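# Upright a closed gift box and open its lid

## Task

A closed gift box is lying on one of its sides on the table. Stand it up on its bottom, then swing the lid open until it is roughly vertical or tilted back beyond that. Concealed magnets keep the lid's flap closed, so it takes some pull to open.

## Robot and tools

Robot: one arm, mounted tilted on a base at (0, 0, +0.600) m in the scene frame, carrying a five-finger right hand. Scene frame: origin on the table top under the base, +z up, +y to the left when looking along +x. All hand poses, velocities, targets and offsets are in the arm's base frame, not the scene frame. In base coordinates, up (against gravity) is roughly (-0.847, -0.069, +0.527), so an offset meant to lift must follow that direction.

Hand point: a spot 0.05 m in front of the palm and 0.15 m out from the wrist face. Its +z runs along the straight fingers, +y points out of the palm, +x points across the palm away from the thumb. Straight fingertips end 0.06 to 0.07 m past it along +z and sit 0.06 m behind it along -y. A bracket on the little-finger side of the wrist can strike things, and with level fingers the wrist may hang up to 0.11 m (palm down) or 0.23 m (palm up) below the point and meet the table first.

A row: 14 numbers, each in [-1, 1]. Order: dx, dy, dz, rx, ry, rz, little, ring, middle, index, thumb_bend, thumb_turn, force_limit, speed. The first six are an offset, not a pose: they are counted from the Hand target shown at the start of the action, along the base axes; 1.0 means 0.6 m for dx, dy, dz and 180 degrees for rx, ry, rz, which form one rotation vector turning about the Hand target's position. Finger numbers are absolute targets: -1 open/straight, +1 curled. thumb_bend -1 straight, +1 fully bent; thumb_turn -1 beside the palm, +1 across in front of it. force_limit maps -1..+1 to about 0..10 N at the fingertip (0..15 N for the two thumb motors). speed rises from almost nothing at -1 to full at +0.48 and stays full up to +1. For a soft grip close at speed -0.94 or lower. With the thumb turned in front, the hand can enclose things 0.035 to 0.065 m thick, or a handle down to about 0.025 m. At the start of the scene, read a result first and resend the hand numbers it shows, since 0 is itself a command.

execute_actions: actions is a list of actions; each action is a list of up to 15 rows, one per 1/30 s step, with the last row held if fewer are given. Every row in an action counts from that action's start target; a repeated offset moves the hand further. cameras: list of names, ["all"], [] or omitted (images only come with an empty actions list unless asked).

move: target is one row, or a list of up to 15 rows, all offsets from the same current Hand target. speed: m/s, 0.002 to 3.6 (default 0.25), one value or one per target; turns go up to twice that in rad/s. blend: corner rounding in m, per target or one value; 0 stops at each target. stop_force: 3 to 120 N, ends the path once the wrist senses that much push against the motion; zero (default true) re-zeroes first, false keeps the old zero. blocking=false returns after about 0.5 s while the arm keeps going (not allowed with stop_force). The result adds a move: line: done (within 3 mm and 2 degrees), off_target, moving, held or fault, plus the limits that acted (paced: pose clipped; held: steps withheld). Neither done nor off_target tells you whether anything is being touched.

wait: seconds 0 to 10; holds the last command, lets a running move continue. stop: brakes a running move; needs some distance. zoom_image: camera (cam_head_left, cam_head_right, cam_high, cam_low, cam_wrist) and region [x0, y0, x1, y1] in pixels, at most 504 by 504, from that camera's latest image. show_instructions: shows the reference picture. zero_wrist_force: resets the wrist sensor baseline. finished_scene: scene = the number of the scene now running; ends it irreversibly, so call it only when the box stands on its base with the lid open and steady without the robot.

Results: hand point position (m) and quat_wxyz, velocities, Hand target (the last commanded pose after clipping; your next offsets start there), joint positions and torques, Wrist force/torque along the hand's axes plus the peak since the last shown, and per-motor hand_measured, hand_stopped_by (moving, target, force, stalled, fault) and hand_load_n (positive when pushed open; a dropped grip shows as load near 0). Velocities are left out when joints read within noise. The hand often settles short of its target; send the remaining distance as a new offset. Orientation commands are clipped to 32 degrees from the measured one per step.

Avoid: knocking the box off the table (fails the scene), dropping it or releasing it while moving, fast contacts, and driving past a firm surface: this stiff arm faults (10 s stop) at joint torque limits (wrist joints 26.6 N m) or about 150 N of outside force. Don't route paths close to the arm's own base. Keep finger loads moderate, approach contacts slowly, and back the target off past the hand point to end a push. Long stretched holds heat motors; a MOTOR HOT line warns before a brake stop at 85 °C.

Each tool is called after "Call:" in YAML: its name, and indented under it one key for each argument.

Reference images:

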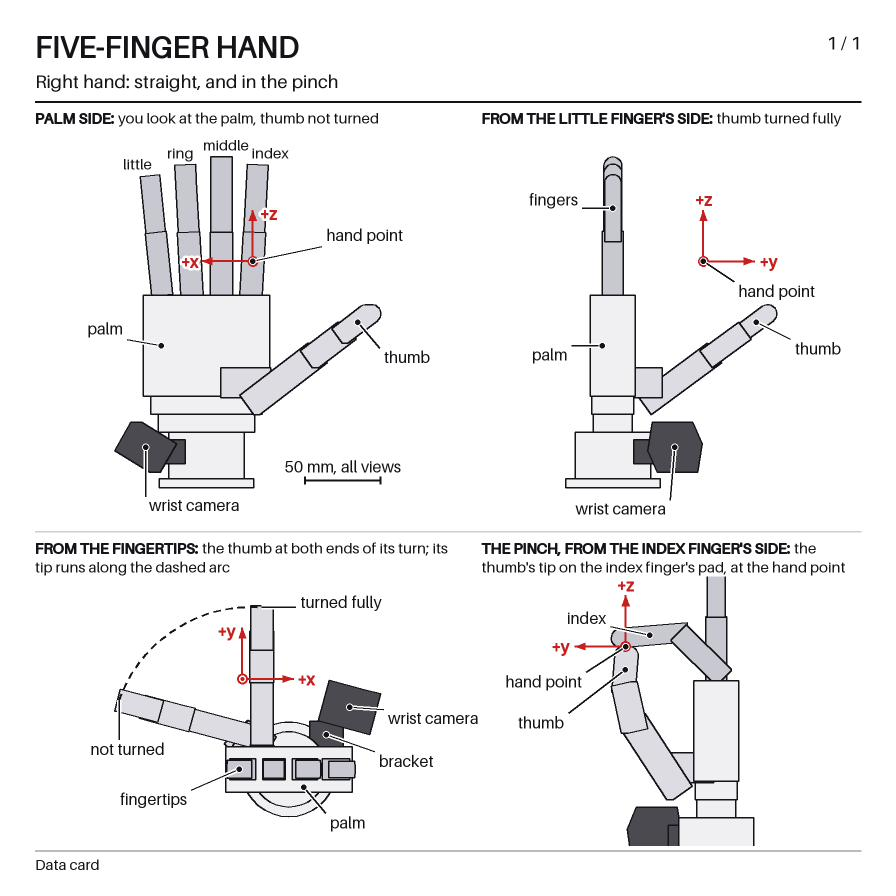

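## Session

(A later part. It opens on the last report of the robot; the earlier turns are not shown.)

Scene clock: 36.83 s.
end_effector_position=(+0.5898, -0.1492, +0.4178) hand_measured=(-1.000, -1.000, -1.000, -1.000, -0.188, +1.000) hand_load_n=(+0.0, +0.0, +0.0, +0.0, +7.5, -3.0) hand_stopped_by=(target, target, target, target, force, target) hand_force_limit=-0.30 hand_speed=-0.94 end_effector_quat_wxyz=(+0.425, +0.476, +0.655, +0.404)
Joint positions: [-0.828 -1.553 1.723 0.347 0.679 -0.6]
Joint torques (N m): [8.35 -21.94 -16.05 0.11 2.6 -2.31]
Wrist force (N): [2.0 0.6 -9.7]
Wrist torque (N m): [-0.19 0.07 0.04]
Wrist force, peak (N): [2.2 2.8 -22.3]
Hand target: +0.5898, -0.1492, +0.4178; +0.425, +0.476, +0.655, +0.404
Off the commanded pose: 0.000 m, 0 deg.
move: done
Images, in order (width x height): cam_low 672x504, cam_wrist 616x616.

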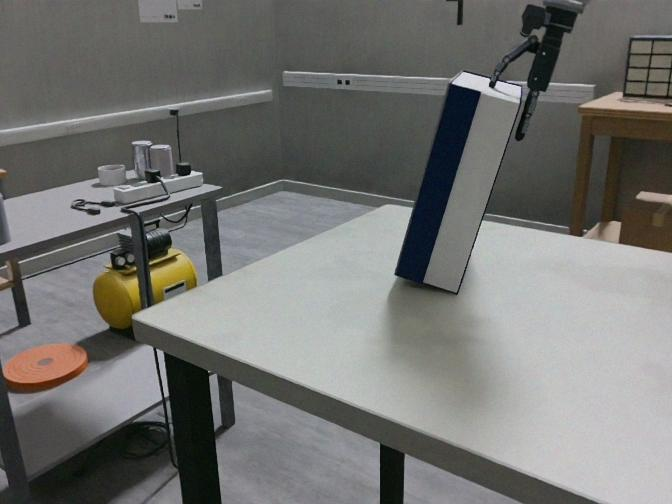

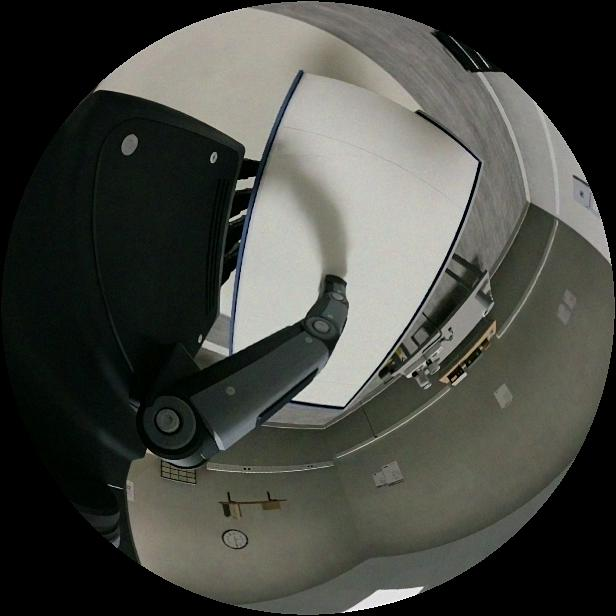

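Call:
execute_actions:
  actions:
    - [[0,0,0,0,0,0,-0.4,-0.4,-0.4,-0.4,0.15,1,-0.85,-0.9]]

Call:
wait:
  seconds: 2.5
  cameras: ["cam_low","cam_wrist"]

Call:
zoom_image:
  camera: "cam_low"
  region: [350, 20, 550, 310]

Scene clock: 38.17 s.
end_effector_position=(+0.5898, -0.1492, +0.4178) hand_measured=(-0.806, -0.844, -0.862, -0.852, -0.188, +1.000) hand_load_n=(+1.5, +0.5, +1.0, +3.5, +9.5, +1.0) hand_stopped_by=(force, force, force, force, force, target) hand_force_limit=-0.85 hand_speed=-0.90 end_effector_quat_wxyz=(+0.425, +0.476, +0.655, +0.404)
Joint positions: [-0.828 -1.552 1.723 0.347 0.679 -0.6]
Joint torques (N m): [6.73 -26.13 -17.79 1.87 1.41 -2.13]
Wrist force (N): [-0.3 -0.1 -5.1]
Wrist torque (N m): [0.03 0.11 0.05]
Wrist force, peak (N): [1.8 0.9 -10.7]
Hand target: +0.5898, -0.1492, +0.4178; +0.425, +0.476, +0.655, +0.404
Off the commanded pose: 0.000 m, 0 deg.

Scene clock: 40.67 s.
end_effector_position=(+0.5898, -0.1492, +0.4178) hand_measured=(-0.806, -0.844, -0.862, -0.852, -0.188, +1.000) hand_load_n=(+2.0, +0.5, +1.0, +3.5, +9.5, +1.0) hand_stopped_by=(force, force, force, force, force, target) hand_force_limit=-0.85 hand_speed=-0.90 end_effector_quat_wxyz=(+0.425, +0.476, +0.655, +0.404)
Joint positions: [-0.828 -1.552 1.723 0.347 0.679 -0.6]
Joint torques (N m): [-0.18 -41.34 -14.44 2.6 -0.47 -1.54]
Wrist force (N): [-0.3 -0.4 -5.1]
Wrist torque (N m): [0.00 0.12 0.04]
Wrist force, peak (N): [-0.4 -0.2 -5.2]
Hand target: +0.5898, -0.1492, +0.4178; +0.425, +0.476, +0.655, +0.404
Off the commanded pose: 0.000 m, 0 deg.
wait: 2.50 s; at rest by 0.17 s
Images, in order (width x height): cam_low 672x504, cam_wrist 616x616.

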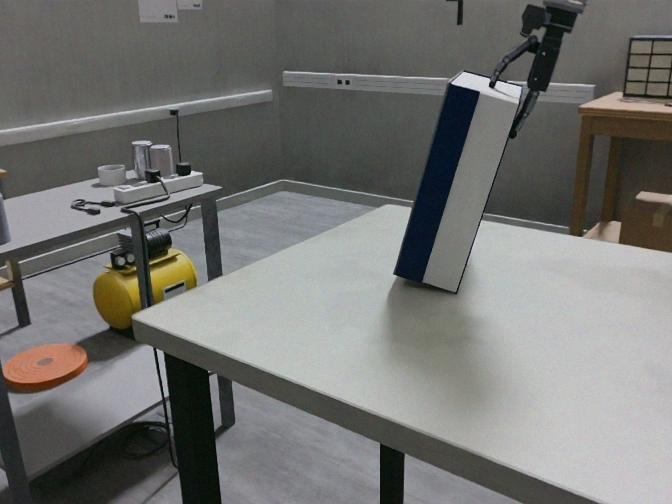

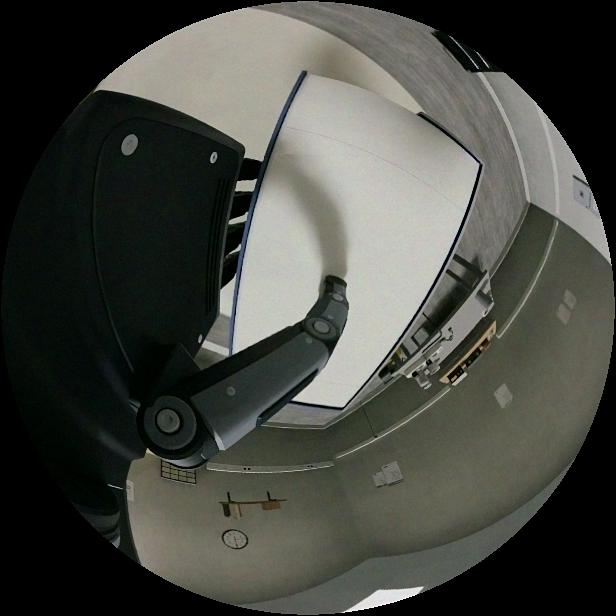

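Scaled by 1.738 from the camera's 672x504 image, which has a finer 960x720 frame.

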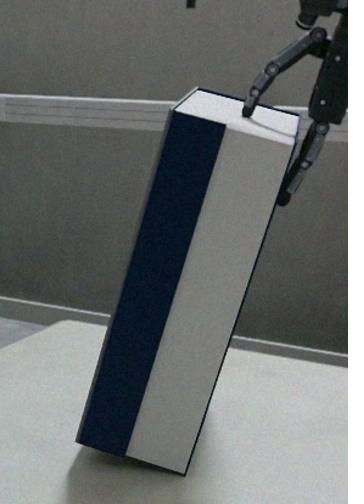

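Call:
move:
  target:
    - [-0.0139,-0.0089,-0.0352,0.0041,-0.0215,0.0038,-0.4,-0.4,-0.4,-0.4,0.15,1,-0.85,-0.9]
    - [-0.0254,-0.0175,-0.0713,0.0082,-0.0430,0.0076,-0.4,-0.4,-0.4,-0.4,0.15,1,-0.85,-0.9]
    - [-0.0342,-0.0258,-0.1083,0.0123,-0.0645,0.0114,-0.4,-0.4,-0.4,-0.4,0.15,1,-0.85,-0.9]
    - [-0.0405,-0.0336,-0.1458,0.0164,-0.0860,0.0152,-0.4,-0.4,-0.4,-0.4,0.15,1,-0.85,-0.9]
  speed: 0.05
  blend: [0.005,0.005,0.005,0]
  cameras: ["cam_low","cam_head_left","cam_wrist"]

Call:
zoom_image:
  camera: "cam_low"
  region: [350, 20, 600, 310]

Scene clock: 44.80 s.
end_effector_position=(+0.5655, -0.1694, +0.3302) hand_measured=(-0.806, -0.844, -0.862, -0.852, -0.186, +1.000) hand_load_n=(+1.0, +0.0, +0.0, +0.0, +0.0, +0.0) hand_stopped_by=(force, force, force, force, force, target) hand_force_limit=-0.85 hand_speed=-0.90 end_effector_quat_wxyz=(+0.488, +0.412, +0.592, +0.491)
Joint positions: [-0.927 -1.516 2.086 -0.477 0.465 -0.256]
Joint torques (N m): [5.58 -38.39 -16.56 -0.81 2.25 -1.52]
Wrist force (N): [-1.2 -2.4 0.8]
Wrist torque (N m): [-0.06 0.08 -0.03]
Wrist force, peak (N): [0.3 0.8 -12.0]
Hand target: +0.5655, -0.1693, +0.3303; +0.488, +0.412, +0.592, +0.491
Off the commanded pose: 0.000 m, 0 deg.
move: done
Images, in order (width x height): cam_head_left 672x504, cam_low 672x504, cam_wrist 616x616.

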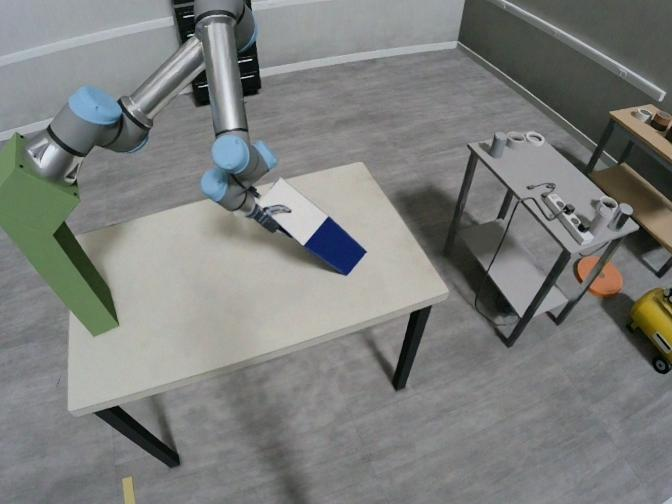

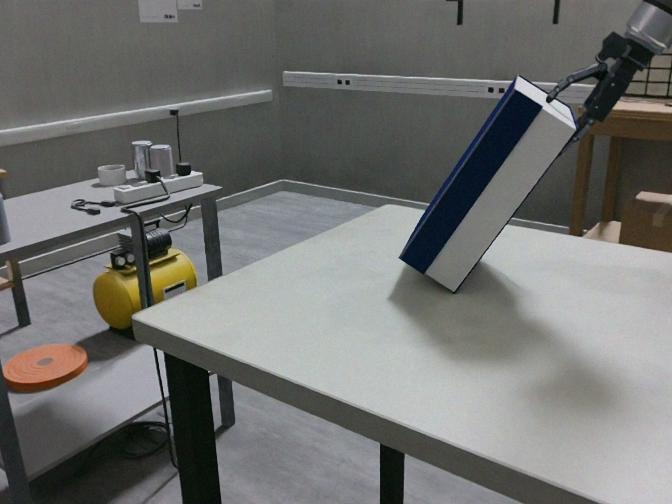

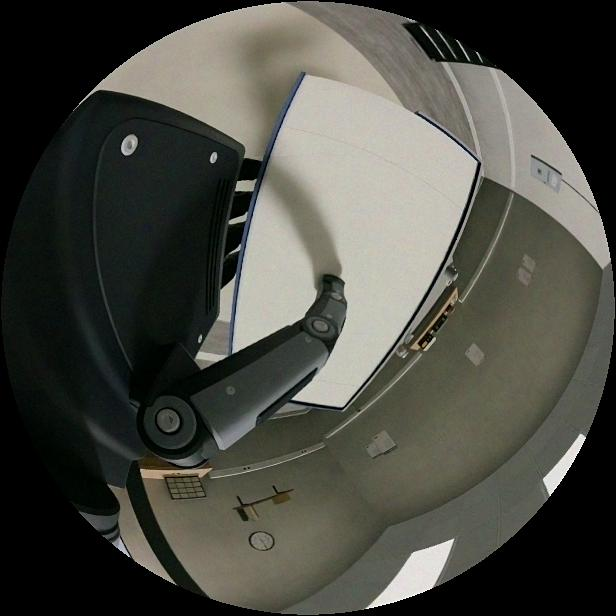

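Scaled by 1.738 from the camera's 672x504 image, which has a finer 960x720 frame.

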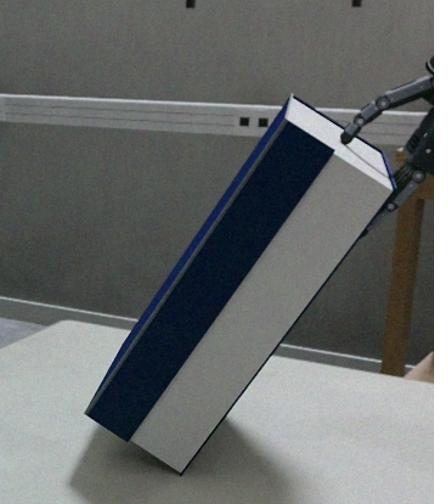

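Call:
move:
  target:
    - [-0.0044,-0.0110,-0.0571,0.0062,-0.0323,0.0057,-0.4,-0.4,-0.4,-0.4,-0.4,1,-0.85,-0.6]
    - [-0.0028,-0.0209,-0.1145,0.0123,-0.0645,0.0114,-0.4,-0.4,-0.4,-0.4,-0.4,1,-0.85,-0.6]
  speed: 0.06
  blend: [0.005,0]
  cameras: ["cam_low","cam_head_left","cam_wrist","cam_high"]

Call:
zoom_image:
  camera: "cam_low"
  region: [350, 20, 670, 310]

Scene clock: 47.97 s.
end_effector_position=(+0.5639, -0.1818, +0.2616) hand_measured=(-0.806, -0.844, -0.862, -0.852, -0.400, +1.000) hand_load_n=(+1.5, +0.0, +0.0, +1.0, +0.0, +0.0) hand_stopped_by=(force, force, force, force, target, target) hand_force_limit=-0.85 hand_speed=-0.60 end_effector_quat_wxyz=(+0.528, +0.359, +0.538, +0.551)
Joint positions: [-0.922 -1.309 2.279 -1.349 0.46 0.167]
Joint torques (N m): [-14.24 -28.09 -11 -1.55 -2.18 -0.87]
Wrist force (N): [-1.0 -3.4 1.3]
Wrist torque (N m): [-0.09 -0.02 -0.01]
Wrist force, peak (N): [-1.1 -3.9 1.0]
Hand target: +0.5639, -0.1819, +0.2616; +0.528, +0.359, +0.538, +0.551
Off the commanded pose: 0.000 m, 0 deg.
move: done
Images, in order (width x height): cam_head_left 672x504, cam_high 672x504, cam_low 672x504, cam_wrist 616x616.

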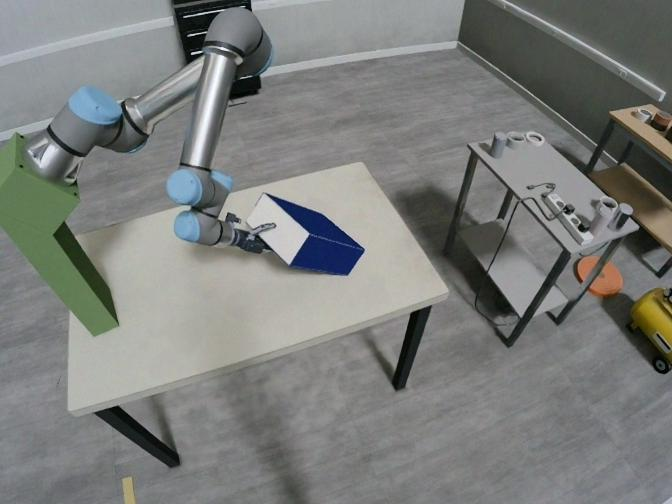

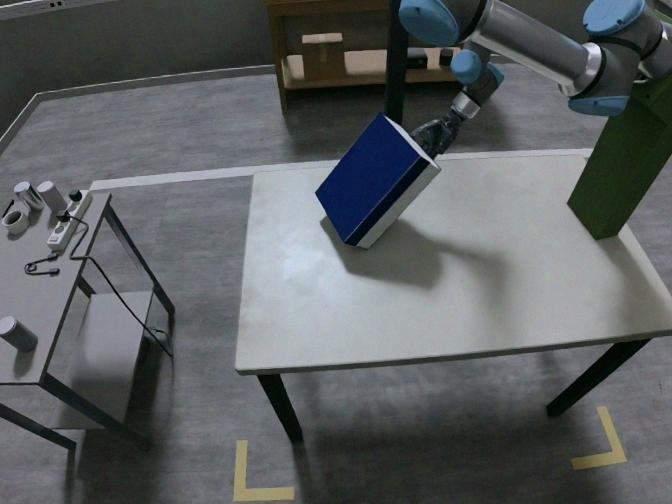

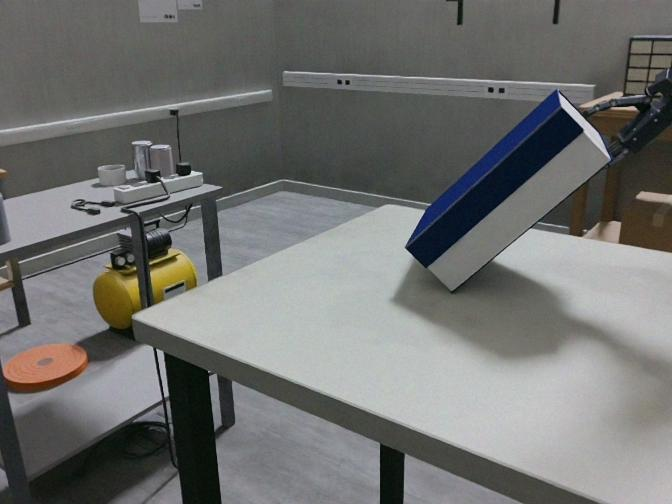

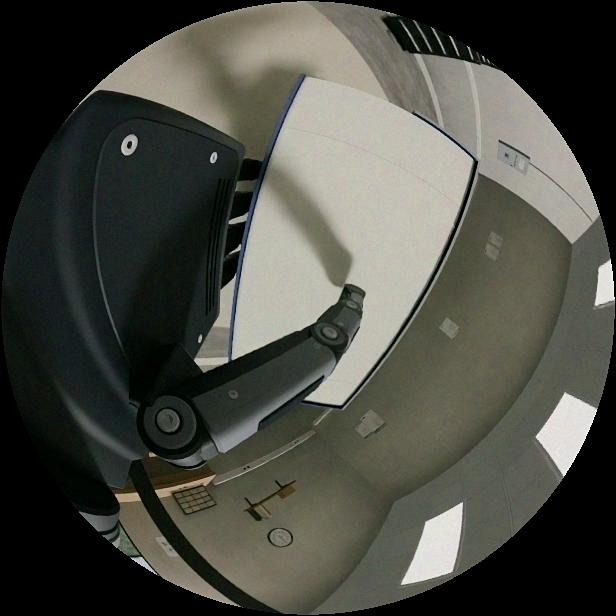

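Scaled by 1.575 from the camera's 672x504 image, which has a finer 960x720 frame.

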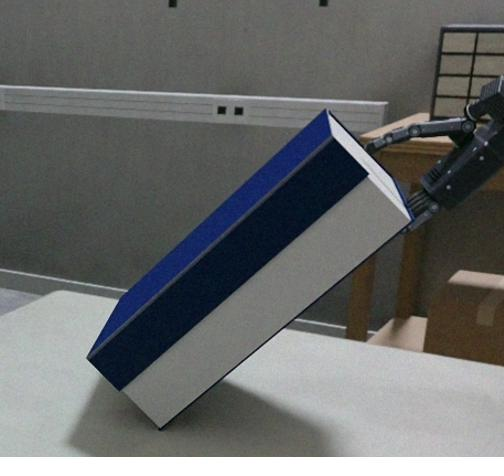

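Call:
move:
  target:
    - [0.0114,-0.0113,-0.0760,0.0082,-0.0430,0.0076,-0.4,-0.4,-0.4,-0.4,-0.4,1,-0.85,-0.6]
    - [0.0332,-0.0203,-0.1500,0.0164,-0.0860,0.0152,-0.4,-0.4,-0.4,-0.4,-0.4,1,-0.85,-0.6]
  speed: 0.06
  blend: [0.005,0]
  cameras: ["cam_low","cam_head_left","cam_wrist"]

Call:
zoom_image:
  camera: "cam_low"
  region: [350, 50, 670, 310]

Call:
zoom_image:
  camera: "cam_head_left"
  region: [130, 130, 380, 320]

Scene clock: 51.30 s.
end_effector_position=(+0.5838, -0.1940, +0.1717) hand_measured=(-0.806, -0.844, -0.862, -0.852, -0.400, +1.000) hand_load_n=(+4.0, +0.0, +0.0, +0.0, +0.0, -0.5) hand_stopped_by=(force, force, force, force, target, target) hand_force_limit=-0.85 hand_speed=-0.60 end_effector_quat_wxyz=(+0.573, +0.282, +0.456, +0.620)
Joint positions: [-0.835 -0.786 2.21 -2.232 0.629 0.511]
Joint torques (N m): [-30.73 -22.33 21.55 -2.12 -1.53 -2.44]
Wrist force (N): [-1.5 -4.2 1.0]
Wrist torque (N m): [-0.03 -0.02 -0.15]
Wrist force, peak (N): [-1.3 -5.0 1.0]
Hand target: +0.5838, -0.1941, +0.1716; +0.573, +0.282, +0.456, +0.620
Off the commanded pose: 0.000 m, 0 deg.
move: done
Images, in order (width x height): cam_head_left 672x504, cam_low 672x504, cam_wrist 616x616.

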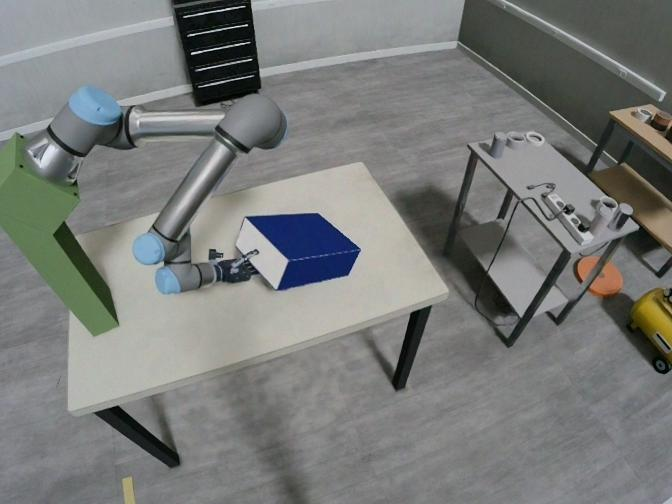

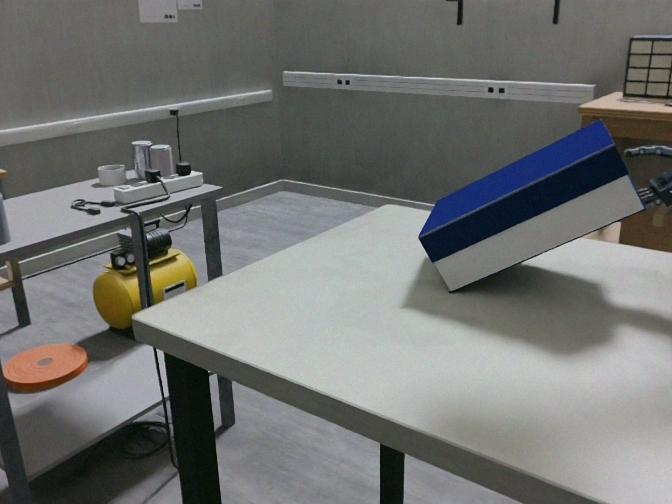

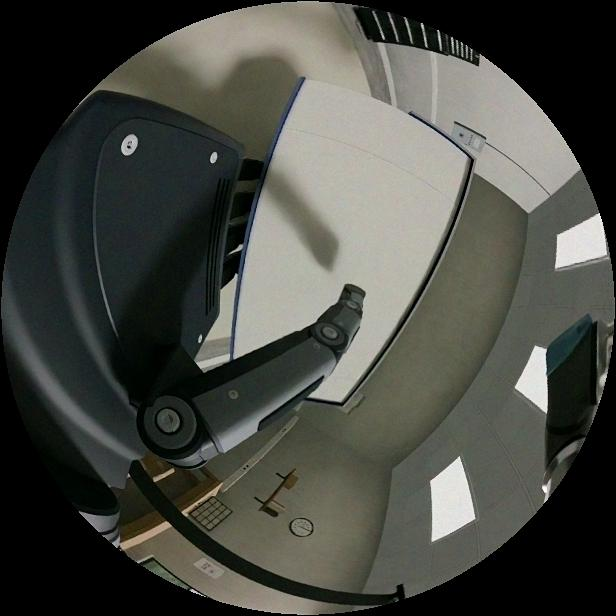

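Scaled by 1.575 from the camera's 672x504 image, which has a finer 960x720 frame.

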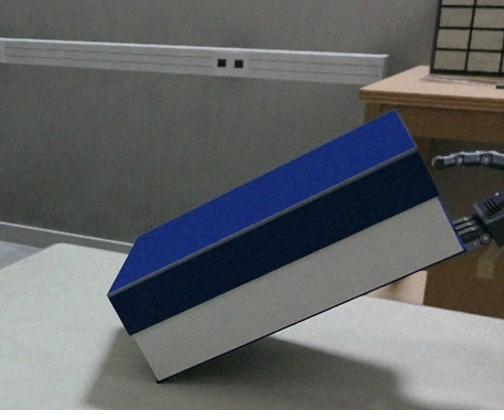

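Scaled by 2.016 from the camera's 672x504 image, which has a finer 960x720 frame.

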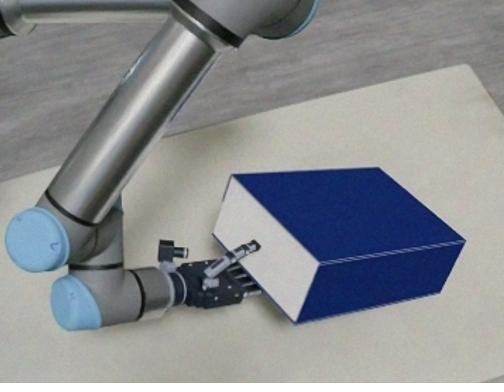

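Call:
move:
  target:
    - [0,0,0,0,0,0,-0.4,-0.4,-0.4,-0.4,-1,-1,-0.85,-0.2]
    - [0.0318,-0.0065,-0.0706,0.0082,-0.0430,0.0076,-0.4,-0.4,-0.4,-0.4,-1,-1,-0.85,-0.2]
    - [0.0806,-0.0080,-0.1318,0.0082,-0.0430,0.0076,-0.4,-0.4,-0.4,-0.4,-1,-1,-0.85,-0.2]
  speed: 0.05
  blend: [0,0.005,0]
  cameras: ["cam_low","cam_head_left","cam_wrist","cam_high"]

Call:
zoom_image:
  camera: "cam_low"
  region: [350, 50, 670, 310]

Call:
zoom_image:
  camera: "cam_head_left"
  region: [130, 130, 380, 320]

Call:
zoom_image:
  camera: "cam_high"
  region: [300, 80, 560, 280]

Scene clock: 56.87 s.
end_effector_position=(+0.6322, -0.1988, +0.0925) hand_measured=(-0.806, -0.844, -0.862, -0.852, -1.000, -1.000) hand_load_n=(+3.5, +0.0, +0.0, +0.0, +0.0, +0.0) hand_stopped_by=(force, force, force, force, target, target) hand_force_limit=-0.85 hand_speed=-0.20 end_effector_quat_wxyz=(+0.591, +0.242, +0.411, +0.650)
Joint positions: [-0.73 -0.466 1.932 -2.369 0.768 0.532]
Joint torques (N m): [-32.42 -36.41 22.37 -2.86 -0.55 2.45]
Wrist force (N): [-1.4 -4.7 0.6]
Wrist torque (N m): [-0.06 0.00 -0.21]
Wrist force, peak (N): [-1.7 -5.5 0.9]
Hand target: +0.6321, -0.1989, +0.0925; +0.591, +0.242, +0.411, +0.650
Off the commanded pose: 0.000 m, 0 deg.
move: done
Images, in order (width x height): cam_head_left 672x504, cam_high 672x504, cam_low 672x504, cam_wrist 616x616.

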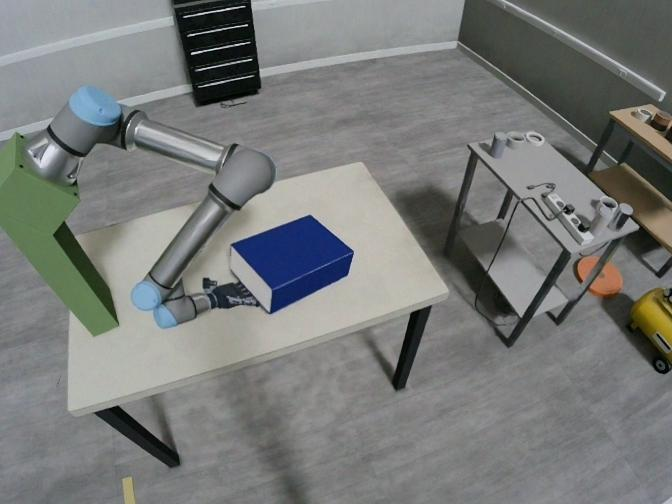

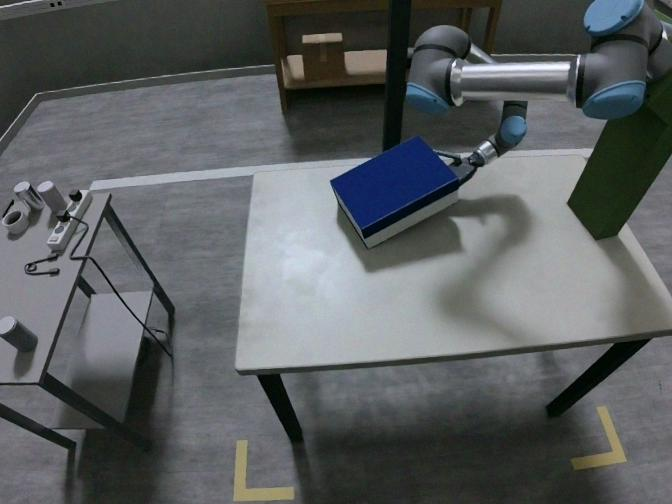

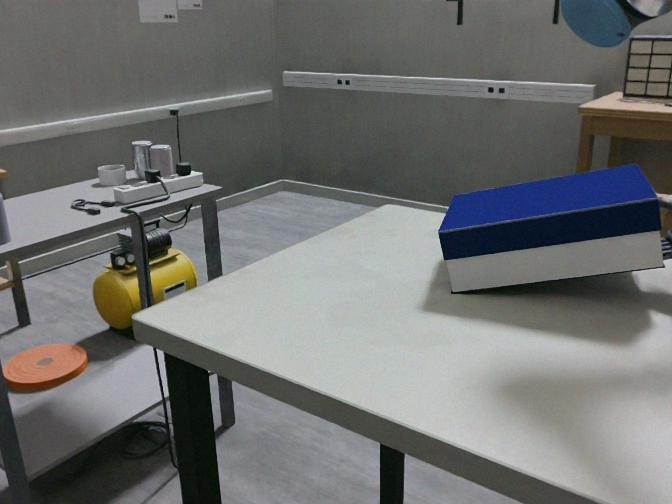

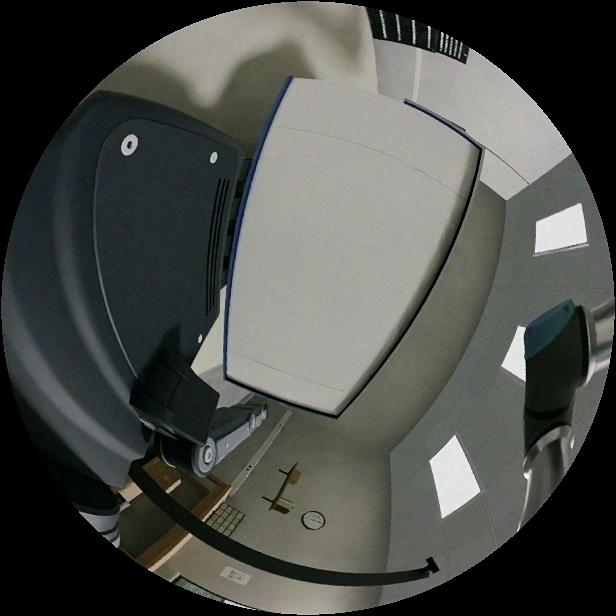

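Scaled by 1.575 from the camera's 672x504 image, which has a finer 960x720 frame.

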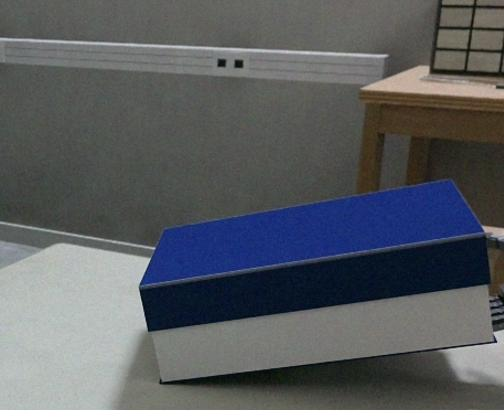

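Scaled by 2.016 from the camera's 672x504 image, which has a finer 960x720 frame.

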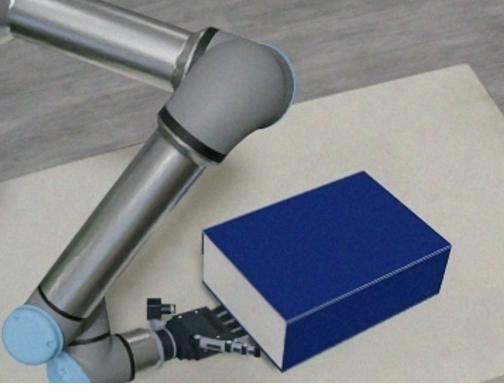

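Scaled by 1.938 from the camera's 672x504 image, which has a finer 960x720 frame.

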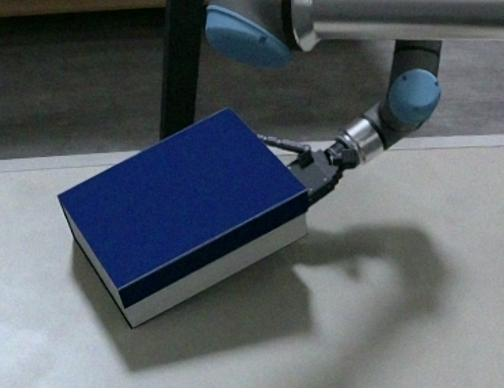

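Call:
move:
  target: [0.0441,0.0008,-0.0428,0,0,0,-0.4,-0.4,-0.4,-0.4,-1,-1,-0.85,-0.2]
  speed: 0.03
  stop_force: 6
  cameras: ["cam_low","cam_head_left"]

Call:
zoom_image:
  camera: "cam_low"
  region: [350, 50, 670, 310]

Call:
zoom_image:
  camera: "cam_head_left"
  region: [130, 180, 330, 340]

Scene clock: 59.63 s.
end_effector_position=(+0.6586, -0.1984, +0.0668) hand_measured=(-0.806, -0.844, -0.862, -0.852, -1.000, -1.000) hand_load_n=(+1.0, +0.0, +0.0, +0.0, -0.5, +0.0) hand_stopped_by=(force, force, force, force, target, target) hand_force_limit=-0.85 hand_speed=-0.20 end_effector_quat_wxyz=(+0.591, +0.242, +0.411, +0.650)
Joint positions: [-0.696 -0.4 1.83 -2.305 0.789 0.494]
Joint torques (N m): [-32.03 -35.49 23.16 -2.9 -1.63 2.63]
Wrist force (N): [-2.1 -4.4 0.6]
Wrist torque (N m): [-0.13 0.10 -0.22]
Wrist force, peak (N): [-2.2 -4.7 1.1]
Hand target: +0.6586, -0.1984, +0.0668; +0.591, +0.242, +0.411, +0.650
Off the commanded pose: 0.000 m, 0 deg.
move: done
Images, in order (width x height): cam_head_left 672x504, cam_low 672x504.

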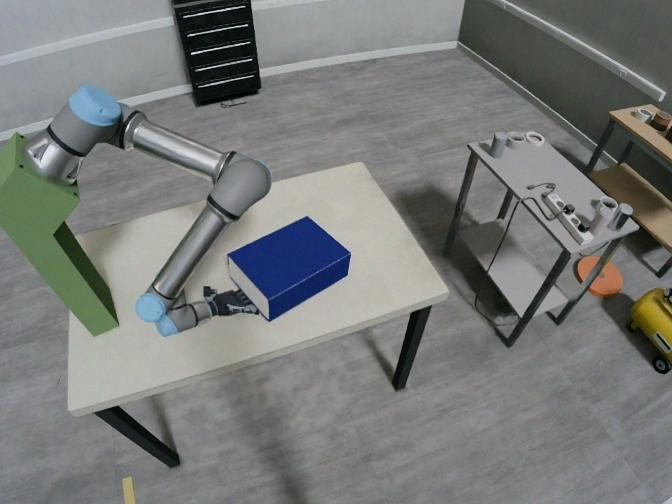

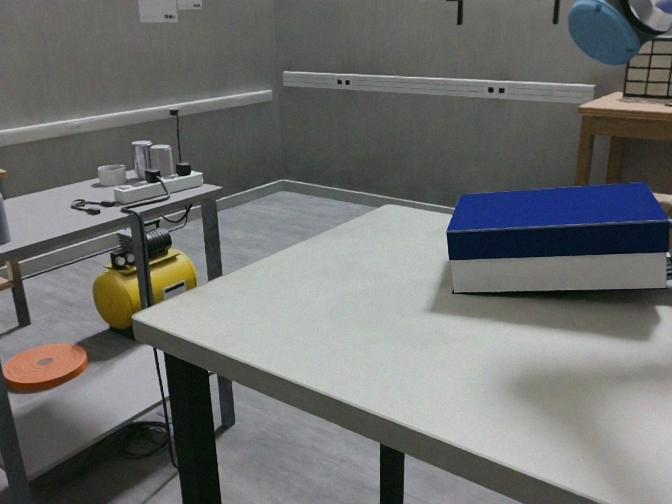

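Scaled by 1.575 from the camera's 672x504 image, which has a finer 960x720 frame.

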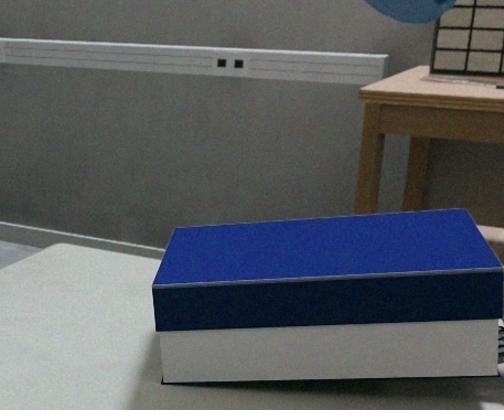

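Scaled by 2.520 from the camera's 672x504 image, which has a finer 960x720 frame.

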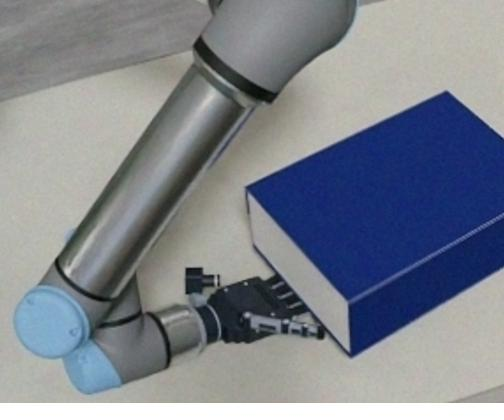

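Call:
move:
  target: [-0.0303,-0.0160,-0.0570,0,0,0,-0.4,-0.4,-0.4,-0.4,-1,-1,-0.85,-0.2]
  speed: 0.025
  cameras: ["cam_low","cam_head_left"]

Call:
zoom_image:
  camera: "cam_low"
  region: [420, 150, 672, 310]

Call:
zoom_image:
  camera: "cam_head_left"
  region: [130, 180, 330, 340]

Scene clock: 61.77 s.
end_effector_position=(+0.6404, -0.2081, +0.0325) hand_measured=(-0.806, -0.844, -0.862, -0.852, -1.000, -1.000) hand_load_n=(+1.0, +0.0, +0.0, +0.0, -0.5, +0.0) hand_stopped_by=(force, force, force, force, target, target) hand_force_limit=-0.85 hand_speed=-0.20 end_effector_quat_wxyz=(+0.591, +0.242, +0.411, +0.650) end_effector_velocity=(+0.001, -0.001, +0.001) end_effector_angular_velocity=(+0.002, +0.002, +0.000)
Joint positions: [-0.733 -0.315 1.814 -2.403 0.766 0.535]
Joint velocities: [0 -0.003 0 0.006 0 0]
Joint torques (N m): [-10.56 -33.45 8.03 0.5 0.46 -0.83]
Wrist force (N): [-1.9 -4.7 0.3]
Wrist torque (N m): [-0.17 0.08 -0.30]
Wrist force, peak (N): [-2.1 -4.9 0.8]
Hand target: +0.6404, -0.2080, +0.0326; +0.591, +0.242, +0.411, +0.650
Off the commanded pose: 0.000 m, 0 deg.
move: done
Images, in order (width x height): cam_head_left 672x504, cam_low 672x504.

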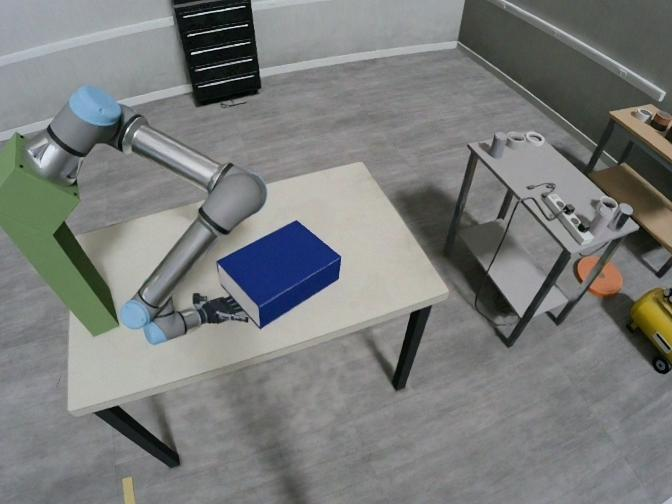

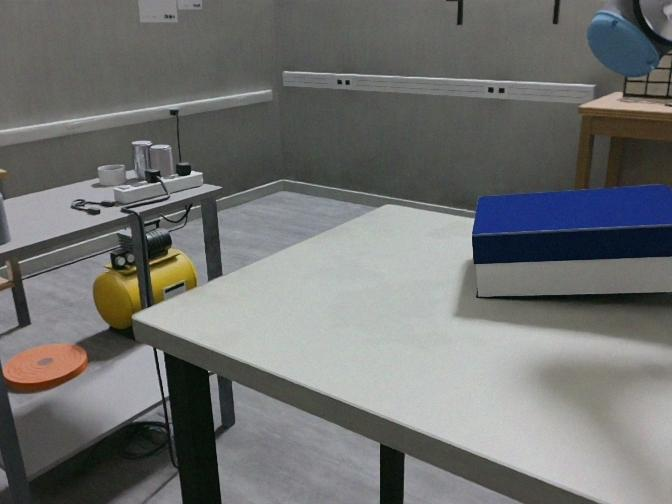

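Scaled by 2.000 from the camera's 672x504 image, which has a finer 960x720 frame.

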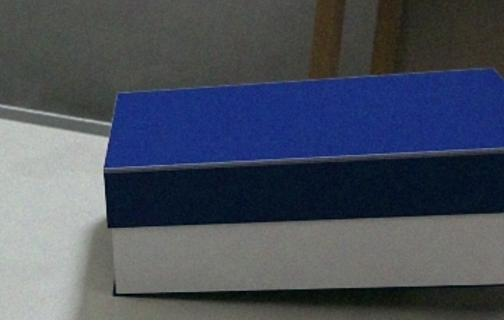

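Scaled by 2.520 from the camera's 672x504 image, which has a finer 960x720 frame.

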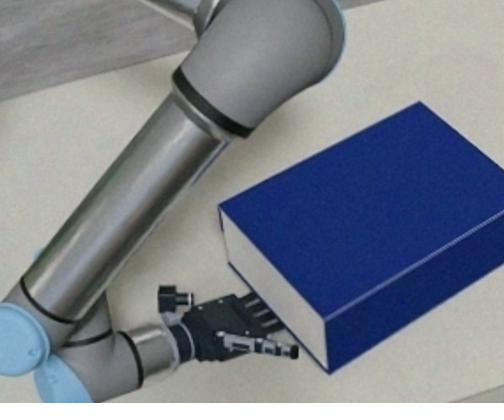

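Call:
move:
  target:
    - [-0.0085,-0.0007,0.0053,0,0,0,-0.4,-0.4,-0.4,-0.4,-1,-1,-0.85,-0.2]
    - [-0.0085,-0.0007,0.0053,0,0,0,-1,-1,-1,-1,-1,-1,-0.85,-0.8]
  speed: 0.025
  cameras: ["cam_low","cam_head_left"]

Call:
zoom_image:
  camera: "cam_low"
  region: [420, 150, 672, 310]

Call:
zoom_image:
  camera: "cam_head_left"
  region: [130, 180, 330, 340]

Scene clock: 64.13 s.
end_effector_position=(+0.6353, -0.2084, +0.0358) hand_measured=(-1.000, -1.000, -1.000, -1.000, -1.000, -1.000) hand_load_n=(+0.0, +0.0, +0.0, +0.0, +0.0, +0.0) hand_stopped_by=(target, target, target, target, target, target) hand_force_limit=-0.85 hand_speed=-0.80 end_effector_quat_wxyz=(+0.591, +0.242, +0.411, +0.650)
Joint positions: [-0.74 -0.323 1.831 -2.419 0.761 0.544]
Joint torques (N m): [-7.38 -13.52 -1.1 0.05 3.49 -1.64]
Wrist force (N): [-2.1 -4.6 0.6]
Wrist torque (N m): [-0.17 0.09 -0.28]
Wrist force, peak (N): [-2.1 -4.9 0.6]
Hand target: +0.6353, -0.2084, +0.0358; +0.591, +0.242, +0.411, +0.650
Off the commanded pose: 0.000 m, 0 deg.
move: done
Images, in order (width x height): cam_head_left 672x504, cam_low 672x504.

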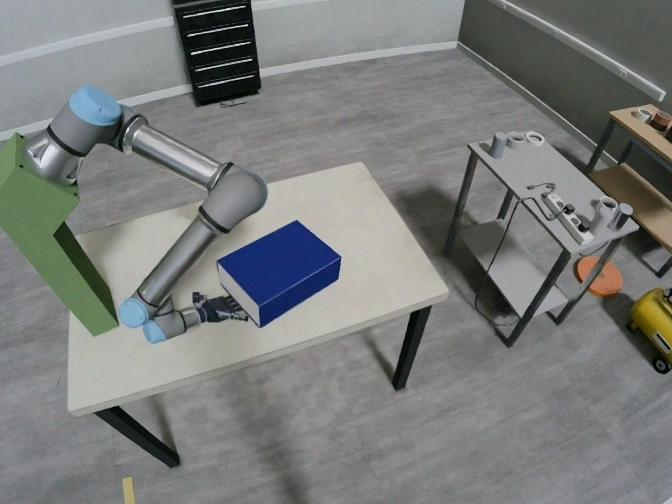

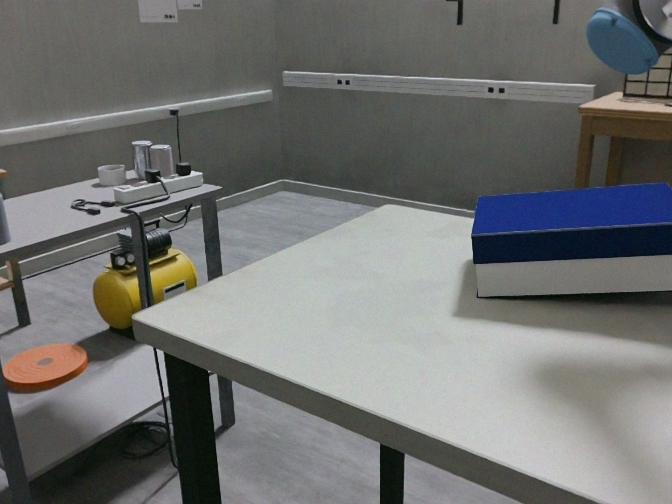

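Scaled by 2.000 from the camera's 672x504 image, which has a finer 960x720 frame.

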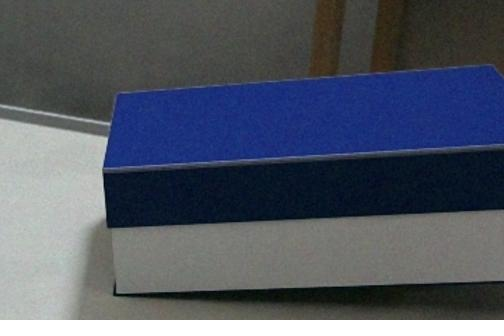

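Scaled by 2.520 from the camera's 672x504 image, which has a finer 960x720 frame.

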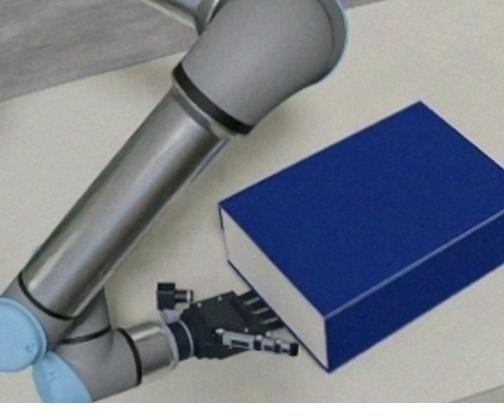

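Call:
move:
  target: [-0.0416,-0.0203,-0.0693,0,0,0,-1,-1,-1,-1,-1,-1,-0.85,-0.8]
  speed: 0.03
  cameras: ["cam_low","cam_head_left"]

Call:
zoom_image:
  camera: "cam_low"
  region: [420, 150, 672, 310]

Call:
zoom_image:
  camera: "cam_head_left"
  region: [130, 180, 330, 340]

Scene clock: 66.37 s.
end_effector_position=(+0.6103, -0.2207, -0.0059) hand_measured=(-1.000, -1.000, -1.000, -1.000, -1.000, -1.000) hand_load_n=(+0.0, +0.5, +0.0, +0.0, +0.0, +0.0) hand_stopped_by=(target, target, target, target, target, target) hand_force_limit=-0.85 hand_speed=-0.80 end_effector_quat_wxyz=(+0.591, +0.242, +0.411, +0.650) end_effector_velocity=(+0.002, +0.000, +0.001) end_effector_angular_velocity=(+0.000, +0.002, +0.002)
Joint positions: [-0.793 -0.214 1.803 -2.545 0.73 0.606]
Joint velocities: [0.001 -0.005 0 0.007 -0.002 0]
Joint torques (N m): [-9.72 -30.73 13.88 0.07 1.2 -1.22]
Wrist force (N): [-2.1 -4.8 0.4]
Wrist torque (N m): [-0.04 0.12 -0.27]
Wrist force, peak (N): [-2.1 -5.0 0.9]
Hand target: +0.6104, -0.2206, -0.0058; +0.591, +0.242, +0.411, +0.650
Off the commanded pose: 0.000 m, 0 deg.
move: done
Images, in order (width x height): cam_head_left 672x504, cam_low 672x504.

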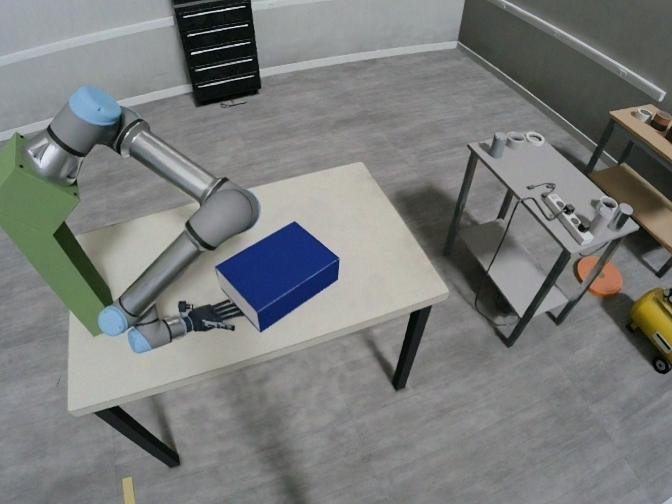

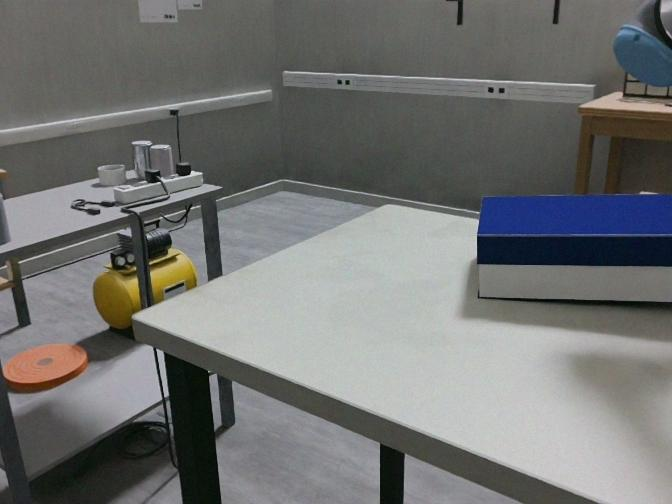

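Scaled by 2.000 from the camera's 672x504 image, which has a finer 960x720 frame.

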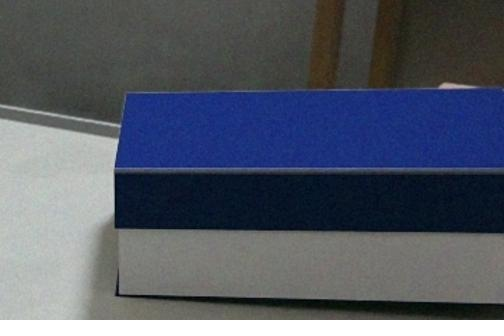

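Scaled by 2.520 from the camera's 672x504 image, which has a finer 960x720 frame.

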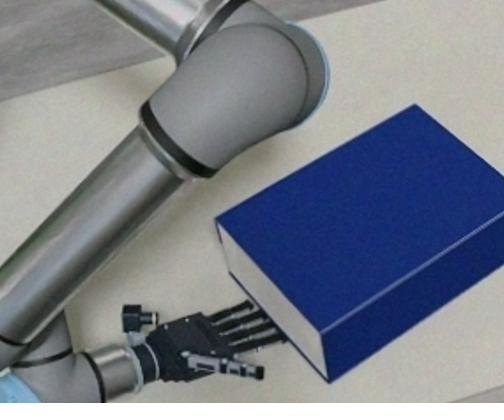

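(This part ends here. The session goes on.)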